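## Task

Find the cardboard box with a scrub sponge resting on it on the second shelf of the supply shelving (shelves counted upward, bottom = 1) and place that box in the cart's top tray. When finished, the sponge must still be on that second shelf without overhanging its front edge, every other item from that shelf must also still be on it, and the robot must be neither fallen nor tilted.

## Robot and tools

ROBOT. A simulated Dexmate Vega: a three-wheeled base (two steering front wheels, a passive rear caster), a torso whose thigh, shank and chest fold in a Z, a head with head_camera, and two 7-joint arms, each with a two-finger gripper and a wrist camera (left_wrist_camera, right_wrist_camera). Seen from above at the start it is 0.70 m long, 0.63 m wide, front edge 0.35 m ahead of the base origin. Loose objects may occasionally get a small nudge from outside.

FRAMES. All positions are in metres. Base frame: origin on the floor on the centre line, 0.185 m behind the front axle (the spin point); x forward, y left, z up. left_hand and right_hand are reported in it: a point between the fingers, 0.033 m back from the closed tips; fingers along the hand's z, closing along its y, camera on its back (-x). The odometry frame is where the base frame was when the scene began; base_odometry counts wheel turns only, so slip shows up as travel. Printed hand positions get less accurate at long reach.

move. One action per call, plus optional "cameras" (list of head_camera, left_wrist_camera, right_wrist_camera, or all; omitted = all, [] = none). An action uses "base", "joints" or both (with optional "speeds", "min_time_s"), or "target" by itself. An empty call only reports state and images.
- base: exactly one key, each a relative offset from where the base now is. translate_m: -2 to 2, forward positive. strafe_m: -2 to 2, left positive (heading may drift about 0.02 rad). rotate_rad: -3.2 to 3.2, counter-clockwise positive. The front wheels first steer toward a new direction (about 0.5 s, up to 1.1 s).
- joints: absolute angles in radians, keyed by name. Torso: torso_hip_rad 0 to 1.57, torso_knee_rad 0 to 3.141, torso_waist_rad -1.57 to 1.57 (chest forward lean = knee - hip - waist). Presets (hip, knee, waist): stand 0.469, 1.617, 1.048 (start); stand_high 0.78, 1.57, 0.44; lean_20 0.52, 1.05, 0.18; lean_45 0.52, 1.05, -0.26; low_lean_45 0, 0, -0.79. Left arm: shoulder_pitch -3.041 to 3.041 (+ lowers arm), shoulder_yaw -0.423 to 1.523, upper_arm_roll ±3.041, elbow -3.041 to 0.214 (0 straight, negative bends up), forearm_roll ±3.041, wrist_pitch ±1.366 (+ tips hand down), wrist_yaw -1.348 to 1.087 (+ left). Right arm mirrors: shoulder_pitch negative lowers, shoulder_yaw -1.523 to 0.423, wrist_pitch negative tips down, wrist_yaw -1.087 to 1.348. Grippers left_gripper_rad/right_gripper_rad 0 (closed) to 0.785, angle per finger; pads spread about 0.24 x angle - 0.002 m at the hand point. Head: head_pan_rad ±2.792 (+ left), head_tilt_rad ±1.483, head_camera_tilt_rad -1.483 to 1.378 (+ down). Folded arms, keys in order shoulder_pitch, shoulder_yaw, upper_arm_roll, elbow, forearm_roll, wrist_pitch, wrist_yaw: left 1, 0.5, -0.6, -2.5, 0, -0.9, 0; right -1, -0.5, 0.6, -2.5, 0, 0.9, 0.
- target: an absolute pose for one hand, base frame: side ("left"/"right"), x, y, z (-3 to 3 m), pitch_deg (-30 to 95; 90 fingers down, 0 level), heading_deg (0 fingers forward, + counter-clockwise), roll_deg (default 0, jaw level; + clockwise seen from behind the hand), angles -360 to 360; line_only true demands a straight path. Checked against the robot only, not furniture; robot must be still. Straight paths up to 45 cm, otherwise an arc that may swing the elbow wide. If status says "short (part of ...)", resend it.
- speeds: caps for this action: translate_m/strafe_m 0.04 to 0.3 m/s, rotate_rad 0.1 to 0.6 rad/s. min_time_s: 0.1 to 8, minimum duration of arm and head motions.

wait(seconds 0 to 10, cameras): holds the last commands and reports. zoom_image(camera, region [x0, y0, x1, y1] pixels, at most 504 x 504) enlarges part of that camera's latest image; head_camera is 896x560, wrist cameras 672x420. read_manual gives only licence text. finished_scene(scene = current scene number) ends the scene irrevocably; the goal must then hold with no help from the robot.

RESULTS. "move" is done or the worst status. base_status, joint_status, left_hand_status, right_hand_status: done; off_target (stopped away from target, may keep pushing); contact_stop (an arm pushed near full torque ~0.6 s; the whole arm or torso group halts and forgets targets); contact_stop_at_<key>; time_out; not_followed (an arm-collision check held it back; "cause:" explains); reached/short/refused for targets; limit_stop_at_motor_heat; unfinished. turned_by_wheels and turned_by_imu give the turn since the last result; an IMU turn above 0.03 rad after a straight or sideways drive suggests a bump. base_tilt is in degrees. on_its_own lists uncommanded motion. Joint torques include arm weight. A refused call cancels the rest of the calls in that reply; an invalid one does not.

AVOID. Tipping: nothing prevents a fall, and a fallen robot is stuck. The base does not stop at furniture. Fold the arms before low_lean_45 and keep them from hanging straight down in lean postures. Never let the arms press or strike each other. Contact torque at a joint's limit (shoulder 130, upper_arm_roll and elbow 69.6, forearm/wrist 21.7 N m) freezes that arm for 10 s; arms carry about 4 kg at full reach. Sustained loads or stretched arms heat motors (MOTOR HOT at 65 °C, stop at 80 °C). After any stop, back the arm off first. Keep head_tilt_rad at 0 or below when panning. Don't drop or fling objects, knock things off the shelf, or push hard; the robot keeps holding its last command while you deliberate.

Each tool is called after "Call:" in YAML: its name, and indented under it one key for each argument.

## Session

Call:
move:
  joints: {"head_pan_rad": -1.3, "head_camera_tilt_rad": 0.3, "right_shoulder_pitch_rad": -1.669, "right_shoulder_yaw_rad": 0, "right_upper_arm_roll_rad": 0, "right_elbow_rad": -2.55, "right_forearm_roll_rad": 0, "right_wrist_pitch_rad": -1.217, "right_wrist_yaw_rad": 0, "right_gripper_rad": 0.6}
  min_time_s: 0.1
  cameras: ["head_camera"]

Scene clock: 7.20 s.
Joint torques (N m): left_arm=[7.88 0.7 1.22 -4.64 -0.16 -3.47 0.15] | right_arm=[14.58 0.5 3.08 -11.68 -0.06 3.16 -0.2]
move: done
base_odometry: x=+0.000 y=+0.000 heading=+0.000
turned_by_wheels: +0.000
turned_by_imu: +0.002
base_tilt: forward=+0.1 right=+0.3
base_status: not commanded
joint_positions: torso_hip_rad=+0.469 torso_knee_rad=+1.617 torso_waist_rad=+1.048 left_shoulder_pitch_rad=+2.207 left_shoulder_yaw_rad=-0.004 left_upper_arm_roll_rad=-0.018 left_elbow_rad=-1.107 left_forearm_roll_rad=-0.008 left_wrist_pitch_rad=-0.518 left_wrist_yaw_rad=+0.011 left_gripper_rad=+0.005 right_shoulder_pitch_rad=-1.671 right_shoulder_yaw_rad=+0.000 right_upper_arm_roll_rad=+0.000 right_elbow_rad=-2.545 right_forearm_roll_rad=+0.000 right_wrist_pitch_rad=-1.212 right_wrist_yaw_rad=+0.000 right_gripper_rad=+0.600 head_pan_rad=-1.299 head_tilt_rad=+0.000 head_camera_tilt_rad=+0.299
joint_status: all done
chest: x=-0.0111 y=+0.0000 z=+1.4155 quat_wxyz=(+0.999, +0.000, +0.050, +0.000) (m; base frame)
left_hand: x=+0.2019 y=+0.2451 z=+0.6135 quat_wxyz=(+0.430, -0.012, +0.902, +0.013) pitch_deg=+39.0 heading_deg=+2.4 roll_deg=+0.9 back=up (m; base frame)
right_hand: x=+0.5800 y=-0.2293 z=+1.0773 quat_wxyz=(+0.536, +0.000, +0.844, +0.000) pitch_deg=+25.1 heading_deg=+0.0 roll_deg=+0.0 back=up (m; base frame)
pictures: head_camera
camera_calibration:
head_camera: T_world_to_cam=[[-0.953901, -0.277745, 0.113711, -0.214707], [-0.192301, 0.274746, -0.942091, 1.42829], [0.23042, -0.920528, -0.315491, 0.447271], [0, 0, 0, 1]] pos_world=[-0.0332088, -0.0403253, 1.5111]

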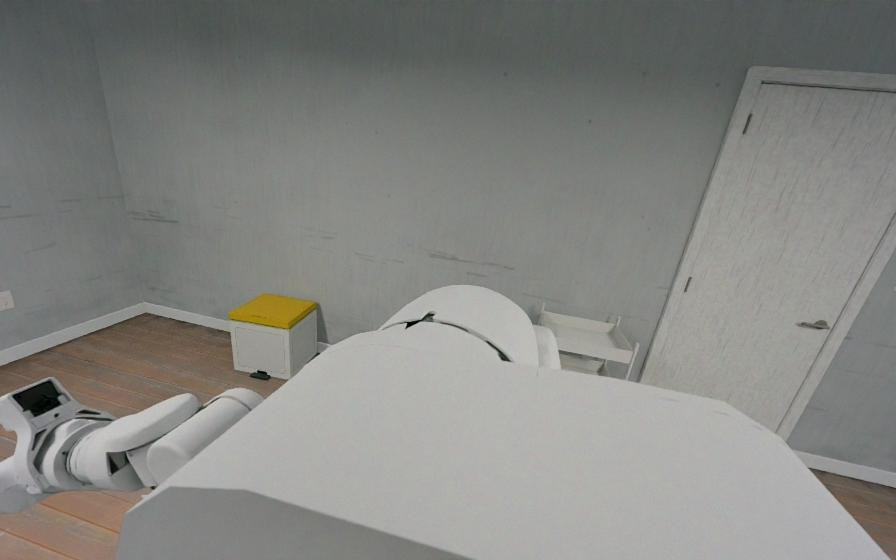

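Call:
move:
  joints: {"head_pan_rad": 0, "head_camera_tilt_rad": 0.35}
  cameras: ["head_camera"]

Scene clock: 9.07 s.
Joint torques (N m): left_arm=[7.78 0.68 1.1 -4.61 -0.08 -2.89 0.02] | right_arm=[15.83 2.46 3.5 -12.79 0.09 3.69 -0.14]
move: done
base_odometry: x=+0.000 y=+0.000 heading=+0.000
turned_by_wheels: +0.000
turned_by_imu: +0.000
base_tilt: forward=+0.2 right=+0.3
base_status: not commanded
joint_positions: torso_hip_rad=+0.469 torso_knee_rad=+1.617 torso_waist_rad=+1.048 left_shoulder_pitch_rad=+2.207 left_shoulder_yaw_rad=-0.004 left_upper_arm_roll_rad=-0.018 left_elbow_rad=-1.107 left_forearm_roll_rad=-0.008 left_wrist_pitch_rad=-0.518 left_wrist_yaw_rad=+0.011 left_gripper_rad=+0.005 right_shoulder_pitch_rad=-1.669 right_shoulder_yaw_rad=+0.000 right_upper_arm_roll_rad=+0.000 right_elbow_rad=-2.549 right_forearm_roll_rad=+0.000 right_wrist_pitch_rad=-1.217 right_wrist_yaw_rad=+0.000 right_gripper_rad=+0.600 head_pan_rad=-0.001 head_tilt_rad=+0.000 head_camera_tilt_rad=+0.349
joint_status: all done
chest: x=-0.0111 y=+0.0000 z=+1.4155 quat_wxyz=(+0.999, +0.000, +0.050, +0.000) (m; base frame)
left_hand: x=+0.2019 y=+0.2451 z=+0.6135 quat_wxyz=(+0.430, -0.012, +0.902, +0.013) pitch_deg=+39.0 heading_deg=+2.4 roll_deg=+0.9 back=up (m; base frame)
right_hand: x=+0.5797 y=-0.2293 z=+1.0792 quat_wxyz=(+0.537, +0.000, +0.844, +0.000) pitch_deg=+25.1 heading_deg=+0.0 roll_deg=+0.0 back=up (m; base frame)
pictures: head_camera
camera_calibration:
head_camera: T_world_to_cam=[[0.0118887, -0.999798, 0.0162042, 0.00546207], [-0.43048, -0.0197442, -0.902384, 1.35081], [0.902522, 0.00375256, -0.430628, 0.670575], [0, 0, 0, 1]] pos_world=[-0.023776, 0.0296153, 1.50763]

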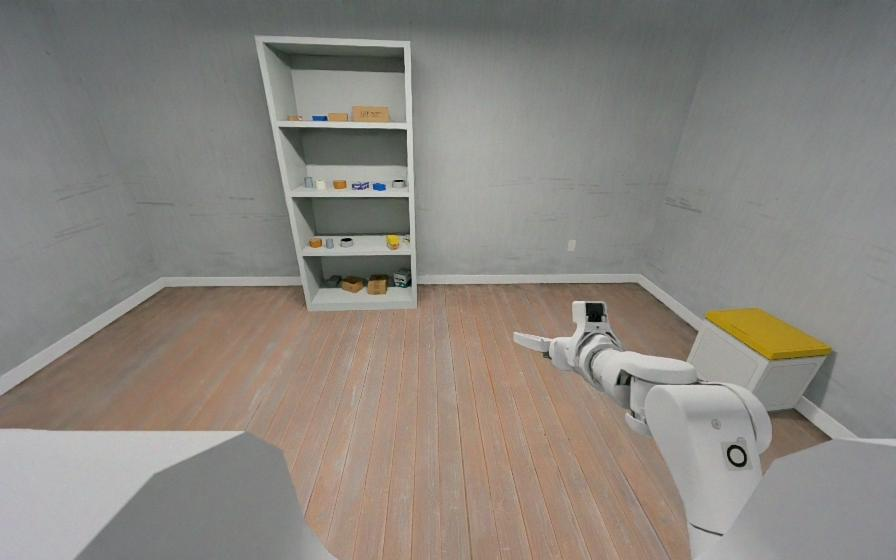

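Call:
move:
  base: {"translate_m": 1.5}
  joints: {"torso_hip_rad": 0.25, "torso_knee_rad": 0.439, "torso_waist_rad": -0.311, "left_shoulder_pitch_rad": 1.9, "left_shoulder_yaw_rad": 0, "left_upper_arm_roll_rad": 0, "left_elbow_rad": -2.5, "left_forearm_roll_rad": 0, "left_wrist_pitch_rad": -0.7, "left_wrist_yaw_rad": 0, "right_shoulder_pitch_rad": -1.28, "right_elbow_rad": -2.293, "right_wrist_pitch_rad": -0.949, "head_camera_tilt_rad": 0.1}
  cameras: []

Call:
move:
  base: {"strafe_m": 0.63}
  cameras: ["head_camera"]

Scene clock: 19.63 s.
Joint torques (N m): left_arm=[-2.64 3.98 3.27 -10.56 0.12 -2.9 -0.05] | right_arm=[14.92 -0.19 3.15 -9.82 0.09 3.8 -0.25]
move: done
base_odometry: x=+1.500 y=-0.003 heading=+0.000
turned_by_wheels: +0.000
turned_by_imu: -0.004
base_tilt: forward=+0.1 right=+0.3
base_status: done
joint_positions: torso_hip_rad=+0.250 torso_knee_rad=+0.439 torso_waist_rad=-0.311 left_shoulder_pitch_rad=+1.901 left_shoulder_yaw_rad=+0.000 left_upper_arm_roll_rad=+0.000 left_elbow_rad=-2.497 left_forearm_roll_rad=+0.000 left_wrist_pitch_rad=-0.699 left_wrist_yaw_rad=+0.000 left_gripper_rad=+0.005 right_shoulder_pitch_rad=-1.280 right_shoulder_yaw_rad=+0.000 right_upper_arm_roll_rad=+0.000 right_elbow_rad=-2.293 right_forearm_roll_rad=+0.000 right_wrist_pitch_rad=-0.949 right_wrist_yaw_rad=+0.000 right_gripper_rad=+0.600 head_pan_rad=-0.001 head_tilt_rad=+0.000 head_camera_tilt_rad=+0.101
joint_status: all done
chest: x=-0.0914 y=+0.0000 z=+1.0719 quat_wxyz=(+0.969, +0.000, +0.248, +0.000) (m; base frame)
left_hand: x=+0.2769 y=+0.2294 z=+1.0910 quat_wxyz=(+0.926, +0.000, +0.378, +0.000) pitch_deg=-45.5 heading_deg=+0.0 roll_deg=+0.0 back=up (m; base frame)
right_hand: x=+0.5307 y=-0.2293 z=+0.6719 quat_wxyz=(+0.537, +0.000, +0.844, +0.000) pitch_deg=+25.0 heading_deg=+0.0 roll_deg=+0.0 back=up (m; base frame)
pictures: none
No camera images: "cameras" was empty.

Scene clock: 23.93 s.
Joint torques (N m): left_arm=[-2.03 3.59 2.86 -9.88 -0.01 -2.67 -0.04] | right_arm=[14.77 0.9 3.24 -8.48 -0.09 3.07 -0.22]
move: done
base_odometry: x=+1.504 y=+0.628 heading=-0.003
turned_by_wheels: -0.004
turned_by_imu: +0.000
base_tilt: forward=+0.1 right=+0.2
base_status: done
joint_positions: torso_hip_rad=+0.250 torso_knee_rad=+0.439 torso_waist_rad=-0.311 left_shoulder_pitch_rad=+1.900 left_shoulder_yaw_rad=+0.000 left_upper_arm_roll_rad=+0.000 left_elbow_rad=-2.500 left_forearm_roll_rad=+0.000 left_wrist_pitch_rad=-0.700 left_wrist_yaw_rad=+0.000 left_gripper_rad=+0.005 right_shoulder_pitch_rad=-1.280 right_shoulder_yaw_rad=+0.000 right_upper_arm_roll_rad=+0.000 right_elbow_rad=-2.293 right_forearm_roll_rad=+0.000 right_wrist_pitch_rad=-0.949 right_wrist_yaw_rad=+0.000 right_gripper_rad=+0.600 head_pan_rad=-0.001 head_tilt_rad=+0.000 head_camera_tilt_rad=+0.101
joint_status: not commanded
chest: x=-0.0914 y=+0.0000 z=+1.0719 quat_wxyz=(+0.969, +0.000, +0.248, +0.000) (m; base frame)
left_hand: x=+0.2759 y=+0.2293 z=+1.0930 quat_wxyz=(+0.926, +0.000, +0.376, +0.000) pitch_deg=-45.8 heading_deg=+0.0 roll_deg=+0.0 back=up (m; base frame)
right_hand: x=+0.5307 y=-0.2293 z=+0.6719 quat_wxyz=(+0.537, +0.000, +0.844, +0.000) pitch_deg=+25.0 heading_deg=+0.0 roll_deg=+0.0 back=up (m; base frame)
pictures: head_camera
camera_calibration:
head_camera: T_world_to_cam=[[0.0143964, -0.999794, 0.0143304, 0.0137499], [-0.561799, -0.0199437, -0.827033, 0.934545], [0.827148, 0.00385551, -0.56197, 0.718507], [0, 0, 0, 1]] pos_world=[-0.0694832, 0.0296151, 1.17648]

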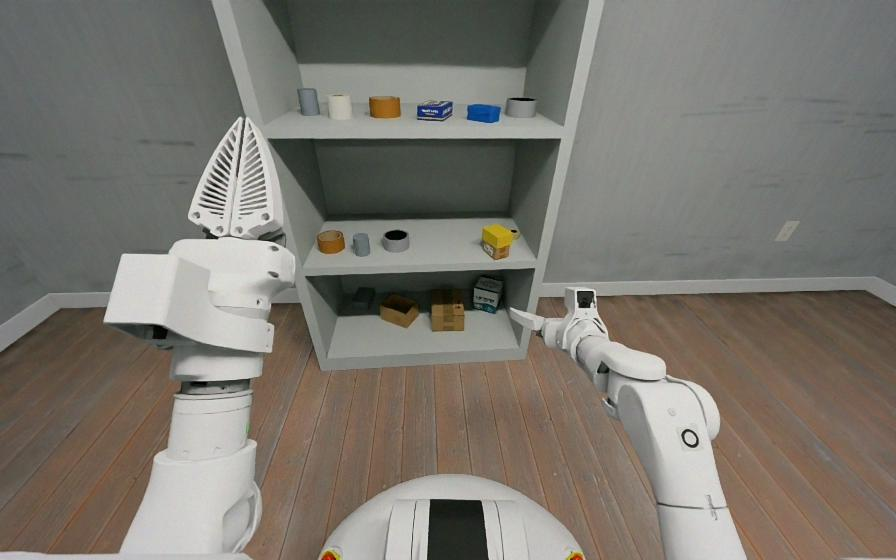

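Call:
move:
  base: {"rotate_rad": 0.076}
  cameras: []

Call:
move:
  base: {"translate_m": 0.335}
  cameras: ["head_camera", "right_wrist_camera"]

Scene clock: 26.13 s.
Joint torques (N m): left_arm=[-1.59 3.08 2.94 -9.94 0.09 -2.59 0.05] | right_arm=[14.94 1.84 2.21 -9.05 -0.1 4.03 -0.17]
move: done
base_odometry: x=+1.504 y=+0.628 heading=+0.072
turned_by_wheels: +0.076
turned_by_imu: +0.074
base_tilt: forward=+0.1 right=+0.2
base_status: done
joint_positions: torso_hip_rad=+0.250 torso_knee_rad=+0.439 torso_waist_rad=-0.311 left_shoulder_pitch_rad=+1.900 left_shoulder_yaw_rad=+0.000 left_upper_arm_roll_rad=+0.000 left_elbow_rad=-2.500 left_forearm_roll_rad=+0.000 left_wrist_pitch_rad=-0.700 left_wrist_yaw_rad=+0.000 left_gripper_rad=+0.005 right_shoulder_pitch_rad=-1.280 right_shoulder_yaw_rad=+0.000 right_upper_arm_roll_rad=+0.000 right_elbow_rad=-2.293 right_forearm_roll_rad=+0.000 right_wrist_pitch_rad=-0.949 right_wrist_yaw_rad=+0.000 right_gripper_rad=+0.600 head_pan_rad=-0.001 head_tilt_rad=+0.000 head_camera_tilt_rad=+0.101
joint_status: not commanded
chest: x=-0.0914 y=+0.0000 z=+1.0719 quat_wxyz=(+0.969, +0.000, +0.248, +0.000) (m; base frame)
left_hand: x=+0.2759 y=+0.2293 z=+1.0930 quat_wxyz=(+0.926, +0.000, +0.376, +0.000) pitch_deg=-45.8 heading_deg=+0.0 roll_deg=+0.0 back=up (m; base frame)
right_hand: x=+0.5307 y=-0.2293 z=+0.6719 quat_wxyz=(+0.537, +0.000, +0.844, +0.000) pitch_deg=+25.0 heading_deg=+0.0 roll_deg=+0.0 back=up (m; base frame)
pictures: none
No camera images: "cameras" was empty.

Scene clock: 29.57 s.
Joint torques (N m): left_arm=[-1.24 2.79 2.7 -10.58 -0.03 -3.07 0.16] | right_arm=[15.19 2.27 3.1 -8.57 -0.12 2.53 -0.13]
move: done
base_odometry: x=+1.838 y=+0.652 heading=+0.072
turned_by_wheels: -0.001
turned_by_imu: -0.001
base_tilt: forward=+0.1 right=+0.3
base_status: done
joint_positions: torso_hip_rad=+0.250 torso_knee_rad=+0.439 torso_waist_rad=-0.311 left_shoulder_pitch_rad=+1.900 left_shoulder_yaw_rad=+0.000 left_upper_arm_roll_rad=+0.000 left_elbow_rad=-2.500 left_forearm_roll_rad=+0.000 left_wrist_pitch_rad=-0.700 left_wrist_yaw_rad=+0.000 left_gripper_rad=+0.005 right_shoulder_pitch_rad=-1.280 right_shoulder_yaw_rad=+0.000 right_upper_arm_roll_rad=+0.000 right_elbow_rad=-2.293 right_forearm_roll_rad=+0.000 right_wrist_pitch_rad=-0.949 right_wrist_yaw_rad=+0.000 right_gripper_rad=+0.600 head_pan_rad=-0.001 head_tilt_rad=+0.000 head_camera_tilt_rad=+0.101
joint_status: not commanded
chest: x=-0.0915 y=+0.0000 z=+1.0719 quat_wxyz=(+0.969, +0.000, +0.247, +0.000) (m; base frame)
left_hand: x=+0.2759 y=+0.2293 z=+1.0930 quat_wxyz=(+0.926, +0.000, +0.376, +0.000) pitch_deg=-45.8 heading_deg=+0.0 roll_deg=+0.0 back=up (m; base frame)
right_hand: x=+0.5307 y=-0.2293 z=+0.6719 quat_wxyz=(+0.537, +0.000, +0.844, +0.000) pitch_deg=+25.0 heading_deg=+0.0 roll_deg=+0.0 back=up (m; base frame)
pictures: head_camera, right_wrist_camera
camera_calibration:
head_camera: T_world_to_cam=[[0.0143953, -0.999794, 0.0143288, 0.013753], [-0.561799, -0.0199418, -0.827033, 0.934463], [0.827148, 0.00385549, -0.56197, 0.718451], [0, 0, 0, 1]] pos_world=[-0.0694832, 0.0296151, 1.17638]
right_wrist_camera: T_world_to_cam=[[-0.0378829, -0.998652, 0.0354819, -0.240642], [-0.556856, -0.00838611, -0.830567, 0.903198], [0.829745, -0.0512226, -0.555787, 0.0763715], [0, 0, 0, 1]] pos_world=[0.430466, -0.228832, 0.801152]

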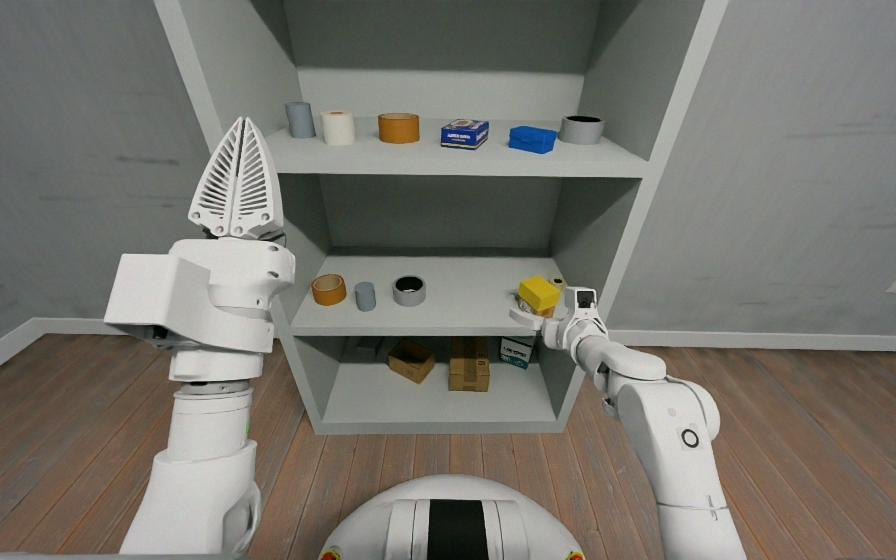

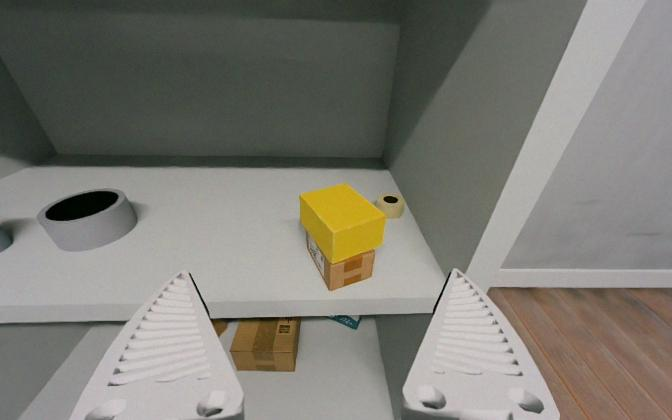

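Call:
move:
  target: {"side": "right", "x": 0.575, "y": -0.319, "z": 0.655, "pitch_deg": 25, "heading_deg": 29}
  cameras: ["right_wrist_camera"]

Call:
move:
  target: {"side": "right", "x": 0.695, "y": -0.2525, "z": 0.616, "pitch_deg": 25, "heading_deg": 29}
  cameras: ["right_wrist_camera"]

Scene clock: 36.00 s.
Joint torques (N m): left_arm=[-1.55 2.33 2.87 -11.03 0.02 -3.28 0.07] | right_arm=[18.99 -9.66 7.44 -7.22 0.61 3.11 -0.4]
move: done
base_odometry: x=+1.838 y=+0.652 heading=+0.072
turned_by_wheels: +0.000
turned_by_imu: +0.002
base_tilt: forward=+0.1 right=+0.4
base_status: not commanded
joint_positions: torso_hip_rad=+0.250 torso_knee_rad=+0.439 torso_waist_rad=-0.311 left_shoulder_pitch_rad=+1.900 left_shoulder_yaw_rad=+0.000 left_upper_arm_roll_rad=+0.000 left_elbow_rad=-2.500 left_forearm_roll_rad=+0.000 left_wrist_pitch_rad=-0.700 left_wrist_yaw_rad=+0.000 left_gripper_rad=+0.005 right_shoulder_pitch_rad=-1.041 right_shoulder_yaw_rad=-0.537 right_upper_arm_roll_rad=+0.230 right_elbow_rad=-1.626 right_forearm_roll_rad=+0.214 right_wrist_pitch_rad=-0.522 right_wrist_yaw_rad=+0.786 right_gripper_rad=+0.600 head_pan_rad=-0.001 head_tilt_rad=+0.000 head_camera_tilt_rad=+0.101
joint_status: not commanded
chest: x=-0.0915 y=+0.0000 z=+1.0719 quat_wxyz=(+0.969, +0.000, +0.247, +0.000) (m; base frame)
left_hand: x=+0.2759 y=+0.2293 z=+1.0930 quat_wxyz=(+0.926, +0.000, +0.376, +0.000) pitch_deg=-45.8 heading_deg=+0.0 roll_deg=+0.0 back=up (m; base frame)
right_hand: x=+0.5747 y=-0.3178 z=+0.6542 quat_wxyz=(+0.520, -0.210, +0.817, +0.134) pitch_deg=+25.1 heading_deg=+28.9 roll_deg=+0.0 back=up (m; base frame)
right_hand_status: reached (straight line, planned for 3.0 s): 1 mm and 0.1 deg off.
pictures: right_wrist_camera
camera_calibration:
right_wrist_camera: T_world_to_cam=[[0.448886, -0.892909, 0.0348499, -0.572357], [-0.484034, -0.275748, -0.830466, 0.78534], [0.751141, 0.355916, -0.555978, 0.2002], [0, 0, 0, 1]] pos_world=[0.486676, -0.365762, 0.783451]

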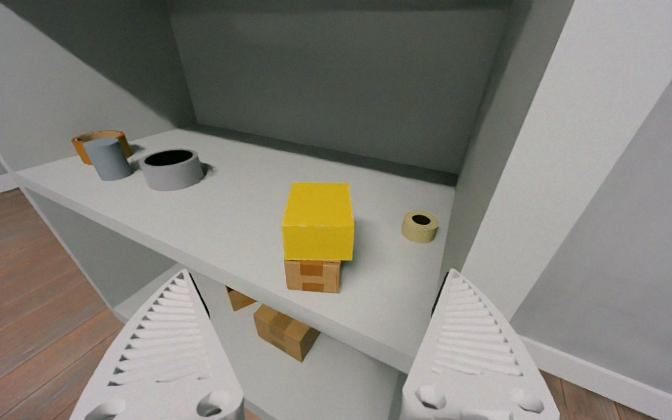

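Scene clock: 39.77 s.
Joint torques (N m): left_arm=[-0.1 3.17 2.74 -10.1 0.02 -2.57 -0.11] | right_arm=[26.06 -3.8 1.45 -7.65 0.79 2.45 -0.06]
move: done
base_odometry: x=+1.838 y=+0.652 heading=+0.072
turned_by_wheels: +0.000
turned_by_imu: +0.001
base_tilt: forward=+0.1 right=+0.3
base_status: not commanded
joint_positions: torso_hip_rad=+0.250 torso_knee_rad=+0.439 torso_waist_rad=-0.311 left_shoulder_pitch_rad=+1.900 left_shoulder_yaw_rad=+0.000 left_upper_arm_roll_rad=+0.000 left_elbow_rad=-2.500 left_forearm_roll_rad=+0.000 left_wrist_pitch_rad=-0.700 left_wrist_yaw_rad=+0.000 left_gripper_rad=+0.005 right_shoulder_pitch_rad=-0.603 right_shoulder_yaw_rad=-0.391 right_upper_arm_roll_rad=-0.043 right_elbow_rad=-1.030 right_forearm_roll_rad=+0.091 right_wrist_pitch_rad=-0.289 right_wrist_yaw_rad=+0.702 right_gripper_rad=+0.600 head_pan_rad=-0.001 head_tilt_rad=+0.000 head_camera_tilt_rad=+0.101
joint_status: not commanded
chest: x=-0.0915 y=+0.0000 z=+1.0719 quat_wxyz=(+0.969, +0.000, +0.247, +0.000) (m; base frame)
left_hand: x=+0.2759 y=+0.2293 z=+1.0930 quat_wxyz=(+0.926, +0.000, +0.376, +0.000) pitch_deg=-45.8 heading_deg=+0.0 roll_deg=+0.0 back=up (m; base frame)
right_hand: x=+0.6940 y=-0.2533 z=+0.6157 quat_wxyz=(+0.520, -0.211, +0.817, +0.135) pitch_deg=+25.0 heading_deg=+29.0 roll_deg=+0.0 back=up (m; base frame)
right_hand_status: reached (straight line, planned for 2.2 s): 1 mm and 0.1 deg off.
pictures: right_wrist_camera
camera_calibration:
right_wrist_camera: T_world_to_cam=[[0.450292, -0.892202, 0.0348337, -0.567779], [-0.483336, -0.27637, -0.830666, 0.828298], [0.750748, 0.357206, -0.555681, 0.0666471], [0, 0, 0, 1]] pos_world=[0.605978, -0.301463, 0.744851]

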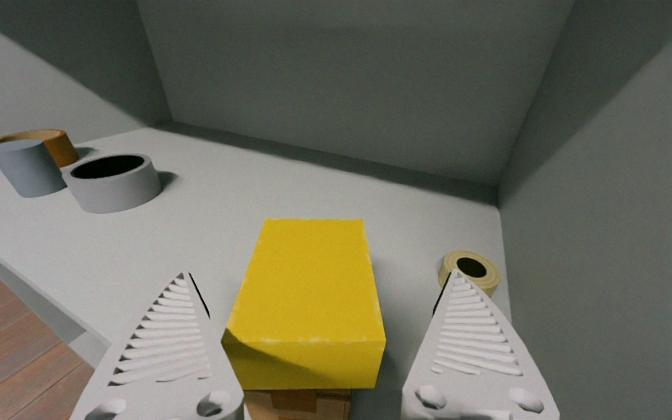

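Call:
move:
  joints: {"right_gripper_rad": 0.24}
  cameras: []

Call:
move:
  target: {"side": "right", "x": 0.69, "y": -0.23, "z": 0.68, "pitch_deg": 25, "heading_deg": 26}
  cameras: []

Call:
move:
  target: {"side": "right", "x": 0.70, "y": -0.05, "z": 0.575, "pitch_deg": 25, "heading_deg": 8}
  cameras: ["head_camera", "right_wrist_camera"]

Scene clock: 41.20 s.
Joint torques (N m): left_arm=[-2.52 2.43 3.04 -9.76 0.01 -3.16 0.04] | right_arm=[24.91 -3.89 2.13 -7.78 1 2.31 -0.4]
move: done
base_odometry: x=+1.838 y=+0.652 heading=+0.072
turned_by_wheels: +0.000
turned_by_imu: +0.000
base_tilt: forward=+0.2 right=+0.3
base_status: not commanded
joint_positions: torso_hip_rad=+0.250 torso_knee_rad=+0.439 torso_waist_rad=-0.311 left_shoulder_pitch_rad=+1.900 left_shoulder_yaw_rad=+0.000 left_upper_arm_roll_rad=+0.000 left_elbow_rad=-2.500 left_forearm_roll_rad=+0.000 left_wrist_pitch_rad=-0.700 left_wrist_yaw_rad=+0.000 left_gripper_rad=+0.005 right_shoulder_pitch_rad=-0.600 right_shoulder_yaw_rad=-0.389 right_upper_arm_roll_rad=-0.045 right_elbow_rad=-1.025 right_forearm_roll_rad=+0.090 right_wrist_pitch_rad=-0.287 right_wrist_yaw_rad=+0.701 right_gripper_rad=+0.240 head_pan_rad=-0.001 head_tilt_rad=+0.000 head_camera_tilt_rad=+0.101
joint_status: all done
chest: x=-0.0915 y=+0.0000 z=+1.0719 quat_wxyz=(+0.969, +0.000, +0.247, +0.000) (m; base frame)
left_hand: x=+0.2759 y=+0.2293 z=+1.0930 quat_wxyz=(+0.926, +0.000, +0.376, +0.000) pitch_deg=-45.8 heading_deg=+0.0 roll_deg=+0.0 back=up (m; base frame)
right_hand: x=+0.6947 y=-0.2527 z=+0.6155 quat_wxyz=(+0.520, -0.211, +0.817, +0.135) pitch_deg=+25.0 heading_deg=+29.0 roll_deg=+0.0 back=up (m; base frame)
pictures: none
No camera images: "cameras" was empty.

Scene clock: 44.33 s.
Joint torques (N m): left_arm=[-2.27 3.78 2.84 -10.3 0.01 -2.87 0.1] | right_arm=[13.68 -2.51 6.86 -12.79 0.84 3 -0.27]
move: done
base_odometry: x=+1.838 y=+0.652 heading=+0.072
turned_by_wheels: +0.000
turned_by_imu: +0.001
base_tilt: forward=+0.2 right=+0.3
base_status: not commanded
joint_positions: torso_hip_rad=+0.250 torso_knee_rad=+0.439 torso_waist_rad=-0.311 left_shoulder_pitch_rad=+1.900 left_shoulder_yaw_rad=+0.000 left_upper_arm_roll_rad=+0.000 left_elbow_rad=-2.500 left_forearm_roll_rad=+0.000 left_wrist_pitch_rad=-0.700 left_wrist_yaw_rad=+0.000 left_gripper_rad=+0.005 right_shoulder_pitch_rad=-0.685 right_shoulder_yaw_rad=-0.372 right_upper_arm_roll_rad=-0.010 right_elbow_rad=-1.424 right_forearm_roll_rad=+0.107 right_wrist_pitch_rad=-0.619 right_wrist_yaw_rad=+0.607 right_gripper_rad=+0.240 head_pan_rad=-0.001 head_tilt_rad=+0.000 head_camera_tilt_rad=+0.101
joint_status: not commanded
chest: x=-0.0915 y=+0.0000 z=+1.0719 quat_wxyz=(+0.969, +0.000, +0.247, +0.000) (m; base frame)
left_hand: x=+0.2759 y=+0.2293 z=+1.0930 quat_wxyz=(+0.926, +0.000, +0.376, +0.000) pitch_deg=-45.8 heading_deg=+0.0 roll_deg=+0.0 back=up (m; base frame)
right_hand: x=+0.6901 y=-0.2303 z=+0.6786 quat_wxyz=(+0.523, -0.190, +0.822, +0.121) pitch_deg=+25.1 heading_deg=+26.1 roll_deg=+0.0 back=up (m; base frame)
right_hand_status: reached (straight line, planned for 1.6 s): 1 mm and 0.1 deg off.
pictures: none
No camera images: "cameras" was empty.

Scene clock: 48.47 s.
Joint torques (N m): left_arm=[-1.46 2.83 2.8 -10.47 0.04 -2.96 -0.2] | right_arm=[24.64 6.51 -2.71 -7.65 -0.18 3.68 -0.49]
move: done
base_odometry: x=+1.838 y=+0.652 heading=+0.072
turned_by_wheels: +0.000
turned_by_imu: +0.001
base_tilt: forward=+0.2 right=+0.3
base_status: not commanded
joint_positions: torso_hip_rad=+0.250 torso_knee_rad=+0.439 torso_waist_rad=-0.311 left_shoulder_pitch_rad=+1.900 left_shoulder_yaw_rad=+0.000 left_upper_arm_roll_rad=+0.000 left_elbow_rad=-2.500 left_forearm_roll_rad=+0.000 left_wrist_pitch_rad=-0.700 left_wrist_yaw_rad=+0.000 left_gripper_rad=+0.005 right_shoulder_pitch_rad=-0.726 right_shoulder_yaw_rad=+0.162 right_upper_arm_roll_rad=-0.179 right_elbow_rad=-1.164 right_forearm_roll_rad=-0.050 right_wrist_pitch_rad=-0.398 right_wrist_yaw_rad=-0.093 right_gripper_rad=+0.240 head_pan_rad=-0.001 head_tilt_rad=+0.000 head_camera_tilt_rad=+0.101
joint_status: not commanded
chest: x=-0.0915 y=+0.0000 z=+1.0719 quat_wxyz=(+0.969, +0.000, +0.247, +0.000) (m; base frame)
left_hand: x=+0.2759 y=+0.2293 z=+1.0930 quat_wxyz=(+0.926, +0.000, +0.376, +0.000) pitch_deg=-45.8 heading_deg=+0.0 roll_deg=+0.0 back=up (m; base frame)
right_hand: x=+0.6998 y=-0.0519 z=+0.5749 quat_wxyz=(+0.535, -0.060, +0.842, +0.038) pitch_deg=+25.1 heading_deg=+8.1 roll_deg=+0.0 back=up (m; base frame)
right_hand_status: reached (straight line, planned for 2.6 s): 2 mm and 0.1 deg off.
pictures: head_camera, right_wrist_camera
camera_calibration:
head_camera: T_world_to_cam=[[0.0143953, -0.999794, 0.0143288, 0.013753], [-0.561799, -0.0199418, -0.827033, 0.934463], [0.827148, 0.00385549, -0.56197, 0.718451], [0, 0, 0, 1]] pos_world=[-0.0694832, 0.0296151, 1.17638]
right_wrist_camera: T_world_to_cam=[[0.10298, -0.994062, 0.0351534, -0.151709], [-0.55051, -0.0863939, -0.830346, 0.909642], [0.828453, 0.0661566, -0.556138, -0.101592], [0, 0, 0, 1]] pos_world=[0.600554, -0.0655002, 0.704152]

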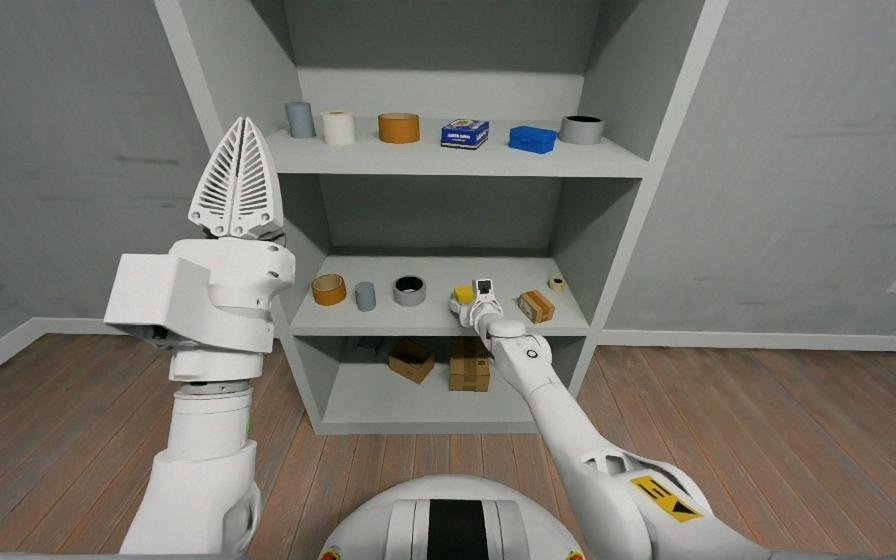

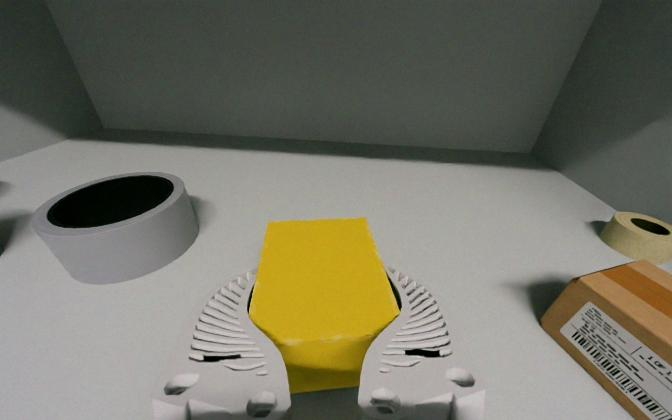

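Call:
move:
  target: {"side": "right", "x": 0.70, "y": -0.05, "z": 0.561, "pitch_deg": 25, "heading_deg": 8}
  cameras: []

Call:
zoom_image:
  camera: "right_wrist_camera"
  region: [150, 150, 650, 420]

Scene clock: 50.87 s.
Joint torques (N m): left_arm=[-1.32 2.64 2.72 -10.22 -0.04 -2.76 0.06] | right_arm=[20.21 6.68 1.99 -4.21 0.12 1.55 0.29]
move: done
base_odometry: x=+1.838 y=+0.652 heading=+0.072
turned_by_wheels: +0.000
turned_by_imu: +0.000
base_tilt: forward=+0.1 right=+0.3
base_status: not commanded
joint_positions: torso_hip_rad=+0.250 torso_knee_rad=+0.439 torso_waist_rad=-0.311 left_shoulder_pitch_rad=+1.900 left_shoulder_yaw_rad=+0.000 left_upper_arm_roll_rad=+0.000 left_elbow_rad=-2.500 left_forearm_roll_rad=+0.000 left_wrist_pitch_rad=-0.700 left_wrist_yaw_rad=+0.000 left_gripper_rad=+0.005 right_shoulder_pitch_rad=-0.712 right_shoulder_yaw_rad=+0.165 right_upper_arm_roll_rad=-0.178 right_elbow_rad=-1.090 right_forearm_roll_rad=-0.048 right_wrist_pitch_rad=-0.337 right_wrist_yaw_rad=-0.100 right_gripper_rad=+0.240 head_pan_rad=-0.001 head_tilt_rad=+0.000 head_camera_tilt_rad=+0.101
joint_status: not commanded
chest: x=-0.0915 y=+0.0000 z=+1.0719 quat_wxyz=(+0.969, +0.000, +0.247, +0.000) (m; base frame)
left_hand: x=+0.2758 y=+0.2293 z=+1.0931 quat_wxyz=(+0.926, +0.000, +0.376, +0.000) pitch_deg=-45.8 heading_deg=+0.0 roll_deg=+0.0 back=up (m; base frame)
right_hand: x=+0.7000 y=-0.0501 z=+0.5622 quat_wxyz=(+0.536, -0.059, +0.841, +0.037) pitch_deg=+25.0 heading_deg=+8.0 roll_deg=+0.0 back=up (m; base frame)
right_hand_status: reached (straight line, planned for 0.6 s): 1 mm and 0.0 deg off.
pictures: none
No camera images: "cameras" was empty.

Scaled by 1.008 from the camera's 672x420 image, which has a finer 960x600 frame.

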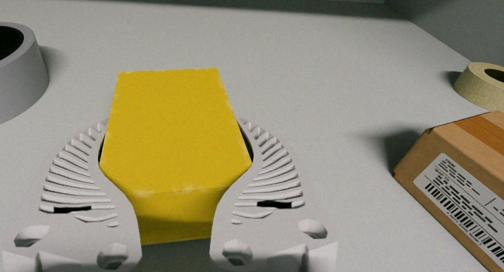

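Call:
move:
  target: {"side": "right", "x": 0.70, "y": -0.05, "z": 0.557, "pitch_deg": 25, "heading_deg": 8}
  cameras: []

Call:
move:
  joints: {"right_gripper_rad": 0.5}
  cameras: ["right_wrist_camera"]

Call:
move:
  target: {"side": "right", "x": 0.56, "y": -0.07, "z": 0.63, "pitch_deg": 27, "heading_deg": 8}
  cameras: []

Call:
move:
  target: {"side": "right", "x": 0.565, "y": -0.285, "z": 0.64, "pitch_deg": 35, "heading_deg": 30}
  cameras: ["head_camera", "right_wrist_camera"]

Scene clock: 52.43 s.
Joint torques (N m): left_arm=[-2.23 2.49 2.93 -9.98 -0.06 -3.06 0.04] | right_arm=[15.15 1.92 2.46 2.43 0.33 -2.96 0.28]
move: done
base_odometry: x=+1.838 y=+0.652 heading=+0.072
turned_by_wheels: +0.000
turned_by_imu: +0.000
base_tilt: forward=+0.1 right=+0.3
base_status: not commanded
joint_positions: torso_hip_rad=+0.250 torso_knee_rad=+0.439 torso_waist_rad=-0.311 left_shoulder_pitch_rad=+1.900 left_shoulder_yaw_rad=+0.000 left_upper_arm_roll_rad=+0.000 left_elbow_rad=-2.500 left_forearm_roll_rad=+0.000 left_wrist_pitch_rad=-0.700 left_wrist_yaw_rad=+0.000 left_gripper_rad=+0.005 right_shoulder_pitch_rad=-0.707 right_shoulder_yaw_rad=+0.166 right_upper_arm_roll_rad=-0.177 right_elbow_rad=-1.067 right_forearm_roll_rad=-0.047 right_wrist_pitch_rad=-0.317 right_wrist_yaw_rad=-0.101 right_gripper_rad=+0.240 head_pan_rad=-0.001 head_tilt_rad=+0.000 head_camera_tilt_rad=+0.101
joint_status: not commanded
chest: x=-0.0919 y=+0.0000 z=+1.0719 quat_wxyz=(+0.969, +0.000, +0.247, +0.000) (m; base frame)
left_hand: x=+0.2754 y=+0.2293 z=+1.0933 quat_wxyz=(+0.927, +0.000, +0.376, +0.000) pitch_deg=-45.8 heading_deg=+0.0 roll_deg=+0.0 back=up (m; base frame)
right_hand: x=+0.7004 y=-0.0499 z=+0.5595 quat_wxyz=(+0.537, -0.059, +0.841, +0.037) pitch_deg=+24.8 heading_deg=+8.0 roll_deg=+0.0 back=up (m; base frame)
right_hand_status: reached (straight line, planned for 0.4 s): 3 mm and 0.2 deg off.
pictures: none
No camera images: "cameras" was empty.

Scene clock: 53.20 s.
Joint torques (N m): left_arm=[-2.18 3.26 3.03 -9.87 -0.08 -2.83 0] | right_arm=[21.11 3.27 2.23 -6.23 0.08 1.89 -0.26]
move: done
base_odometry: x=+1.838 y=+0.652 heading=+0.072
turned_by_wheels: +0.000
turned_by_imu: +0.001
base_tilt: forward=+0.2 right=+0.3
base_status: not commanded
joint_positions: torso_hip_rad=+0.250 torso_knee_rad=+0.439 torso_waist_rad=-0.311 left_shoulder_pitch_rad=+1.900 left_shoulder_yaw_rad=+0.000 left_upper_arm_roll_rad=+0.000 left_elbow_rad=-2.500 left_forearm_roll_rad=+0.000 left_wrist_pitch_rad=-0.700 left_wrist_yaw_rad=+0.000 left_gripper_rad=+0.005 right_shoulder_pitch_rad=-0.706 right_shoulder_yaw_rad=+0.166 right_upper_arm_roll_rad=-0.177 right_elbow_rad=-1.062 right_forearm_roll_rad=-0.047 right_wrist_pitch_rad=-0.315 right_wrist_yaw_rad=-0.101 right_gripper_rad=+0.500 head_pan_rad=-0.001 head_tilt_rad=+0.000 head_camera_tilt_rad=+0.101
joint_status: all done
chest: x=-0.0916 y=+0.0000 z=+1.0719 quat_wxyz=(+0.969, +0.000, +0.247, +0.000) (m; base frame)
left_hand: x=+0.2757 y=+0.2293 z=+1.0931 quat_wxyz=(+0.927, +0.000, +0.376, +0.000) pitch_deg=-45.8 heading_deg=+0.0 roll_deg=+0.0 back=up (m; base frame)
right_hand: x=+0.6998 y=-0.0498 z=+0.5573 quat_wxyz=(+0.536, -0.059, +0.841, +0.038) pitch_deg=+25.0 heading_deg=+8.0 roll_deg=+0.0 back=up (m; base frame)
pictures: right_wrist_camera
camera_calibration:
right_wrist_camera: T_world_to_cam=[[0.101355, -0.994214, 0.0355802, -0.148201], [-0.549594, -0.0857681, -0.831017, 0.89489], [0.829261, 0.0646729, -0.555107, -0.112756], [0, 0, 0, 1]] pos_world=[0.600351, -0.0632981, 0.686351]

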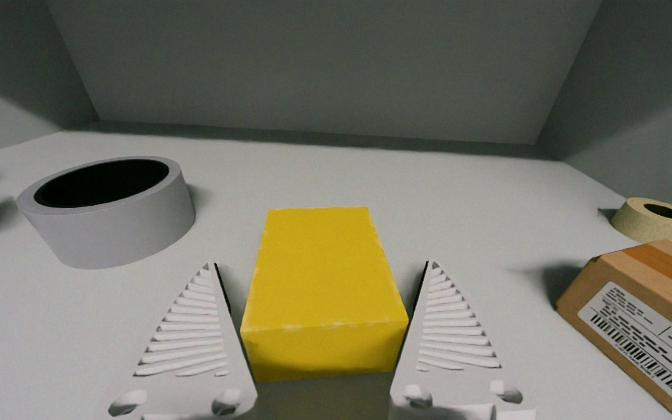

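Scene clock: 58.07 s.
Joint torques (N m): left_arm=[-2.37 2.53 2.8 -10.61 0.04 -2.45 0.04] | right_arm=[5.83 2.97 -3.21 -12.89 -0.12 3.93 0.41]
move: done
base_odometry: x=+1.838 y=+0.652 heading=+0.072
turned_by_wheels: +0.000
turned_by_imu: +0.001
base_tilt: forward=+0.1 right=+0.3
base_status: not commanded
joint_positions: torso_hip_rad=+0.250 torso_knee_rad=+0.439 torso_waist_rad=-0.311 left_shoulder_pitch_rad=+1.900 left_shoulder_yaw_rad=+0.000 left_upper_arm_roll_rad=+0.000 left_elbow_rad=-2.500 left_forearm_roll_rad=+0.000 left_wrist_pitch_rad=-0.700 left_wrist_yaw_rad=+0.000 left_gripper_rad=+0.005 right_shoulder_pitch_rad=-1.163 right_shoulder_yaw_rad=+0.115 right_upper_arm_roll_rad=-0.256 right_elbow_rad=-2.009 right_forearm_roll_rad=-0.108 right_wrist_pitch_rad=-0.845 right_wrist_yaw_rad=-0.076 right_gripper_rad=+0.500 head_pan_rad=-0.001 head_tilt_rad=+0.000 head_camera_tilt_rad=+0.101
joint_status: not commanded
chest: x=-0.0916 y=+0.0000 z=+1.0719 quat_wxyz=(+0.969, +0.000, +0.247, +0.000) (m; base frame)
left_hand: x=+0.2758 y=+0.2293 z=+1.0931 quat_wxyz=(+0.926, +0.000, +0.376, +0.000) pitch_deg=-45.8 heading_deg=+0.0 roll_deg=+0.0 back=up (m; base frame)
right_hand: x=+0.5611 y=-0.0700 z=+0.6289 quat_wxyz=(+0.521, -0.059, +0.851, +0.036) pitch_deg=+27.0 heading_deg=+8.0 roll_deg=+0.0 back=up (m; base frame)
right_hand_status: reached (straight line, planned for 3.3 s): 2 mm and 0.0 deg off.
pictures: none
No camera images: "cameras" was empty.

Scene clock: 62.60 s.
Joint torques (N m): left_arm=[-1.72 2.89 2.92 -10.57 0.04 -2.63 0.13] | right_arm=[19.29 -9.05 7.52 -6.47 0.63 2.94 0.22]
move: done
base_odometry: x=+1.838 y=+0.652 heading=+0.072
turned_by_wheels: +0.000
turned_by_imu: +0.001
base_tilt: forward=+0.1 right=+0.4
base_status: not commanded
joint_positions: torso_hip_rad=+0.250 torso_knee_rad=+0.439 torso_waist_rad=-0.311 left_shoulder_pitch_rad=+1.900 left_shoulder_yaw_rad=+0.000 left_upper_arm_roll_rad=+0.000 left_elbow_rad=-2.500 left_forearm_roll_rad=+0.000 left_wrist_pitch_rad=-0.700 left_wrist_yaw_rad=+0.000 left_gripper_rad=+0.005 right_shoulder_pitch_rad=-0.971 right_shoulder_yaw_rad=-0.566 right_upper_arm_roll_rad=+0.119 right_elbow_rad=-1.766 right_forearm_roll_rad=+0.148 right_wrist_pitch_rad=-0.828 right_wrist_yaw_rad=+0.762 right_gripper_rad=+0.500 head_pan_rad=-0.001 head_tilt_rad=+0.000 head_camera_tilt_rad=+0.101
joint_status: not commanded
chest: x=-0.0916 y=+0.0000 z=+1.0719 quat_wxyz=(+0.969, +0.000, +0.247, +0.000) (m; base frame)
left_hand: x=+0.2758 y=+0.2293 z=+1.0931 quat_wxyz=(+0.926, +0.000, +0.376, +0.000) pitch_deg=-45.8 heading_deg=+0.0 roll_deg=+0.0 back=up (m; base frame)
right_hand: x=+0.5648 y=-0.2832 z=+0.6389 quat_wxyz=(+0.446, -0.229, +0.857, +0.119) pitch_deg=+35.0 heading_deg=+29.9 roll_deg=+0.0 back=up (m; base frame)
right_hand_status: reached (straight line, planned for 3.0 s): 2 mm and 0.1 deg off.
pictures: head_camera, right_wrist_camera
camera_calibration:
head_camera: T_world_to_cam=[[0.0143921, -0.999794, 0.0143326, 0.0137498], [-0.561616, -0.0199423, -0.827157, 0.934566], [0.827273, 0.00385513, -0.561787, 0.718327], [0, 0, 0, 1]] pos_world=[-0.0695823, 0.0296151, 1.17638]
right_wrist_camera: T_world_to_cam=[[0.470414, -0.881468, 0.0415223, -0.549678], [-0.596121, -0.352123, -0.72156, 0.749371], [0.650653, 0.31468, -0.691106, 0.318201], [0, 0, 0, 1]] pos_world=[0.498254, -0.320784, 0.783451]

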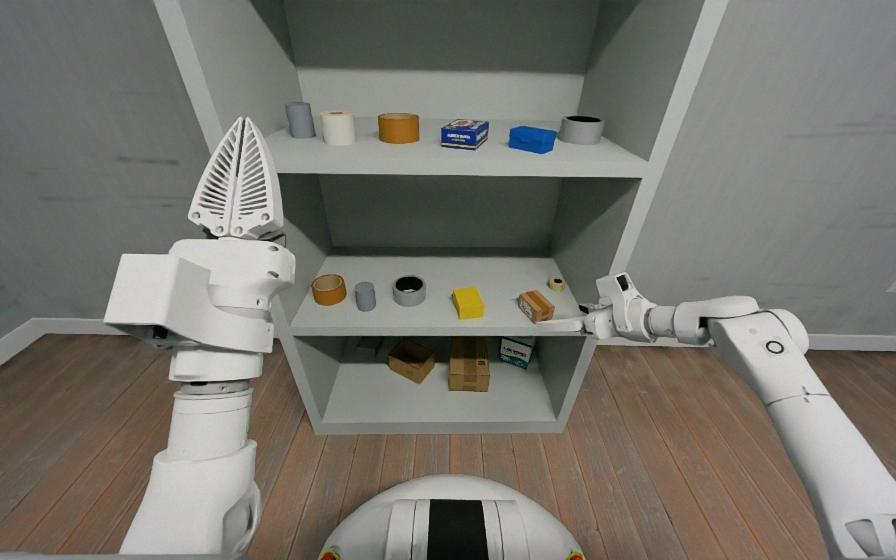

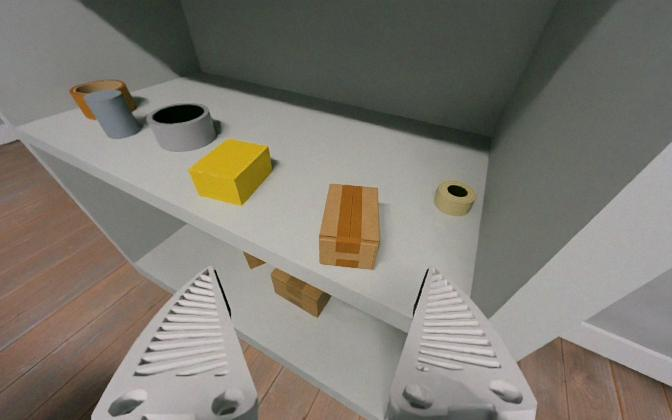

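Call:
move:
  target: {"side": "right", "x": 0.69, "y": -0.25, "z": 0.57, "pitch_deg": 35, "heading_deg": 22}
  cameras: ["right_wrist_camera"]

Call:
move:
  joints: {"right_gripper_rad": 0.15}
  cameras: ["right_wrist_camera"]

Call:
move:
  target: {"side": "right", "x": 0.67, "y": -0.25, "z": 0.66, "pitch_deg": 35, "heading_deg": 15}
  cameras: ["head_camera", "right_wrist_camera"]

Scene clock: 67.23 s.
Joint torques (N m): left_arm=[-0.33 3.22 2.97 -9.91 0.03 -2.64 -0.06] | right_arm=[25.64 -3.29 0.87 -6.4 0.28 3.05 -0.24]
move: done
base_odometry: x=+1.838 y=+0.652 heading=+0.072
turned_by_wheels: +0.000
turned_by_imu: +0.001
base_tilt: forward=+0.2 right=+0.4
base_status: not commanded
joint_positions: torso_hip_rad=+0.250 torso_knee_rad=+0.439 torso_waist_rad=-0.311 left_shoulder_pitch_rad=+1.900 left_shoulder_yaw_rad=+0.000 left_upper_arm_roll_rad=+0.000 left_elbow_rad=-2.500 left_forearm_roll_rad=+0.000 left_wrist_pitch_rad=-0.700 left_wrist_yaw_rad=+0.000 left_gripper_rad=+0.005 right_shoulder_pitch_rad=-0.601 right_shoulder_yaw_rad=-0.332 right_upper_arm_roll_rad=-0.092 right_elbow_rad=-1.142 right_forearm_roll_rad=+0.041 right_wrist_pitch_rad=-0.580 right_wrist_yaw_rad=+0.535 right_gripper_rad=+0.500 head_pan_rad=-0.001 head_tilt_rad=+0.000 head_camera_tilt_rad=+0.101
joint_status: not commanded
chest: x=-0.0915 y=+0.0000 z=+1.0719 quat_wxyz=(+0.969, +0.000, +0.247, +0.000) (m; base frame)
left_hand: x=+0.2758 y=+0.2293 z=+1.0931 quat_wxyz=(+0.926, +0.000, +0.376, +0.000) pitch_deg=-45.8 heading_deg=+0.0 roll_deg=+0.0 back=up (m; base frame)
right_hand: x=+0.6889 y=-0.2505 z=+0.5700 quat_wxyz=(+0.453, -0.169, +0.871, +0.088) pitch_deg=+35.0 heading_deg=+22.0 roll_deg=+0.0 back=up (m; base frame)
right_hand_status: reached (straight line, planned for 2.3 s): 1 mm and 0.1 deg off.
pictures: right_wrist_camera
camera_calibration:
right_wrist_camera: T_world_to_cam=[[0.34526, -0.937615, 0.0409226, -0.503985], [-0.639099, -0.266821, -0.721359, 0.83605], [0.687276, 0.222903, -0.691351, 0.131532], [0, 0, 0, 1]] pos_world=[0.617926, -0.278787, 0.714651]

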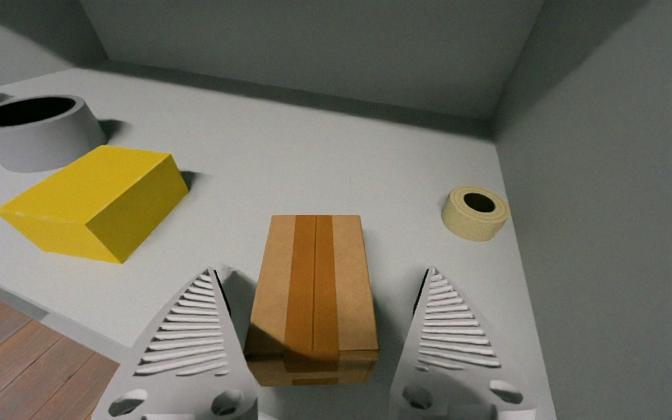

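Scene clock: 68.13 s.
Joint torques (N m): left_arm=[-0.72 3.25 2.71 -9.98 -0.01 -3.16 0.1] | right_arm=[22.43 -3 0.77 -6.73 0.22 3.12 -0.22]
move: done
base_odometry: x=+1.838 y=+0.652 heading=+0.072
turned_by_wheels: +0.000
turned_by_imu: +0.000
base_tilt: forward=+0.1 right=+0.3
base_status: not commanded
joint_positions: torso_hip_rad=+0.250 torso_knee_rad=+0.439 torso_waist_rad=-0.311 left_shoulder_pitch_rad=+1.900 left_shoulder_yaw_rad=+0.000 left_upper_arm_roll_rad=+0.000 left_elbow_rad=-2.500 left_forearm_roll_rad=+0.000 left_wrist_pitch_rad=-0.700 left_wrist_yaw_rad=+0.000 left_gripper_rad=+0.005 right_shoulder_pitch_rad=-0.598 right_shoulder_yaw_rad=-0.331 right_upper_arm_roll_rad=-0.093 right_elbow_rad=-1.138 right_forearm_roll_rad=+0.040 right_wrist_pitch_rad=-0.578 right_wrist_yaw_rad=+0.534 right_gripper_rad=+0.151 head_pan_rad=-0.001 head_tilt_rad=+0.000 head_camera_tilt_rad=+0.101
joint_status: all done
chest: x=-0.0915 y=+0.0000 z=+1.0719 quat_wxyz=(+0.969, +0.000, +0.247, +0.000) (m; base frame)
left_hand: x=+0.2758 y=+0.2293 z=+1.0931 quat_wxyz=(+0.926, +0.000, +0.376, +0.000) pitch_deg=-45.8 heading_deg=+0.0 roll_deg=+0.0 back=up (m; base frame)
right_hand: x=+0.6896 y=-0.2502 z=+0.5698 quat_wxyz=(+0.453, -0.169, +0.871, +0.088) pitch_deg=+35.0 heading_deg=+22.0 roll_deg=+0.0 back=up (m; base frame)
pictures: right_wrist_camera
camera_calibration:
right_wrist_camera: T_world_to_cam=[[0.344789, -0.937772, 0.041292, -0.503765], [-0.638942, -0.26669, -0.721546, 0.836559], [0.687658, 0.222398, -0.691134, 0.130269], [0, 0, 0, 1]] pos_world=[0.618625, -0.278286, 0.714451]

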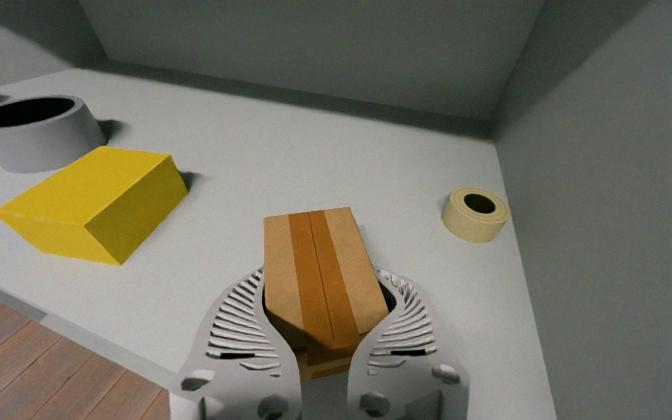

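Scene clock: 71.57 s.
Joint torques (N m): left_arm=[-1.89 2.95 2.79 -10.28 0.01 -3.06 0] | right_arm=[13.35 -2.18 5.87 -14.48 0.35 2.6 -0.41]
move: done
base_odometry: x=+1.838 y=+0.652 heading=+0.072
turned_by_wheels: +0.000
turned_by_imu: +0.001
base_tilt: forward=+0.2 right=+0.3
base_status: not commanded
joint_positions: torso_hip_rad=+0.250 torso_knee_rad=+0.439 torso_waist_rad=-0.311 left_shoulder_pitch_rad=+1.900 left_shoulder_yaw_rad=+0.000 left_upper_arm_roll_rad=+0.000 left_elbow_rad=-2.500 left_forearm_roll_rad=+0.000 left_wrist_pitch_rad=-0.700 left_wrist_yaw_rad=+0.000 left_gripper_rad=+0.005 right_shoulder_pitch_rad=-0.683 right_shoulder_yaw_rad=-0.292 right_upper_arm_roll_rad=-0.015 right_elbow_rad=-1.626 right_forearm_roll_rad=+0.052 right_wrist_pitch_rad=-1.021 right_wrist_yaw_rad=+0.406 right_gripper_rad=+0.151 head_pan_rad=-0.001 head_tilt_rad=+0.000 head_camera_tilt_rad=+0.101
joint_status: not commanded
chest: x=-0.0915 y=+0.0000 z=+1.0719 quat_wxyz=(+0.969, +0.000, +0.247, +0.000) (m; base frame)
left_hand: x=+0.2758 y=+0.2293 z=+1.0931 quat_wxyz=(+0.926, +0.000, +0.376, +0.000) pitch_deg=-45.8 heading_deg=+0.0 roll_deg=+0.0 back=up (m; base frame)
right_hand: x=+0.6702 y=-0.2499 z=+0.6584 quat_wxyz=(+0.457, -0.117, +0.880, +0.061) pitch_deg=+35.1 heading_deg=+15.1 roll_deg=+0.0 back=up (m; base frame)
right_hand_status: reached (straight line, planned for 1.9 s): 2 mm and 0.1 deg off.
pictures: head_camera, right_wrist_camera
camera_calibration:
head_camera: T_world_to_cam=[[0.0143944, -0.999794, 0.0143319, 0.0137508], [-0.561684, -0.0199433, -0.827111, 0.934507], [0.827227, 0.00385579, -0.561855, 0.718403], [0, 0, 0, 1]] pos_world=[-0.0695826, 0.0296151, 1.17638]
right_wrist_camera: T_world_to_cam=[[0.229692, -0.97238, 0.0414632, -0.432066], [-0.666814, -0.188259, -0.721053, 0.926137], [0.708944, 0.137972, -0.691638, 0.169659], [0, 0, 0, 1]] pos_world=[0.596525, -0.269186, 0.803052]

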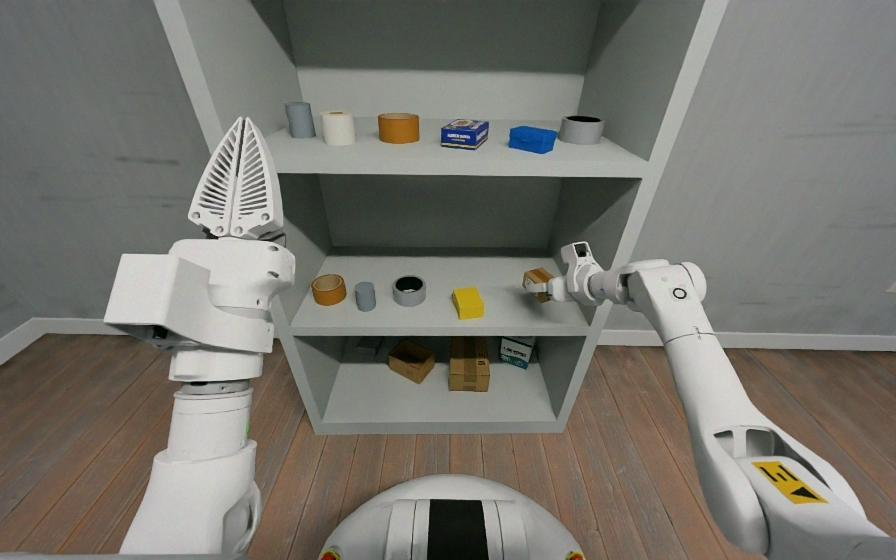

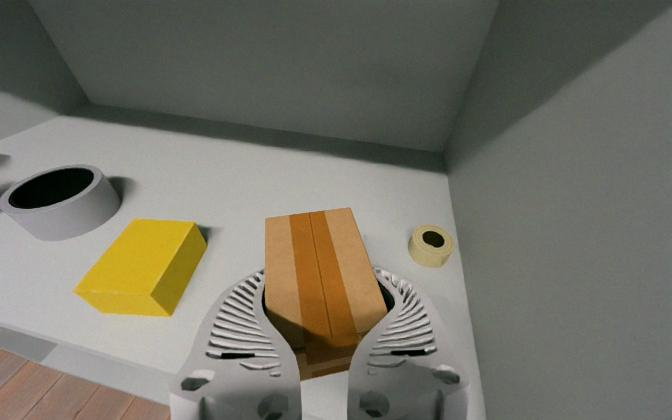

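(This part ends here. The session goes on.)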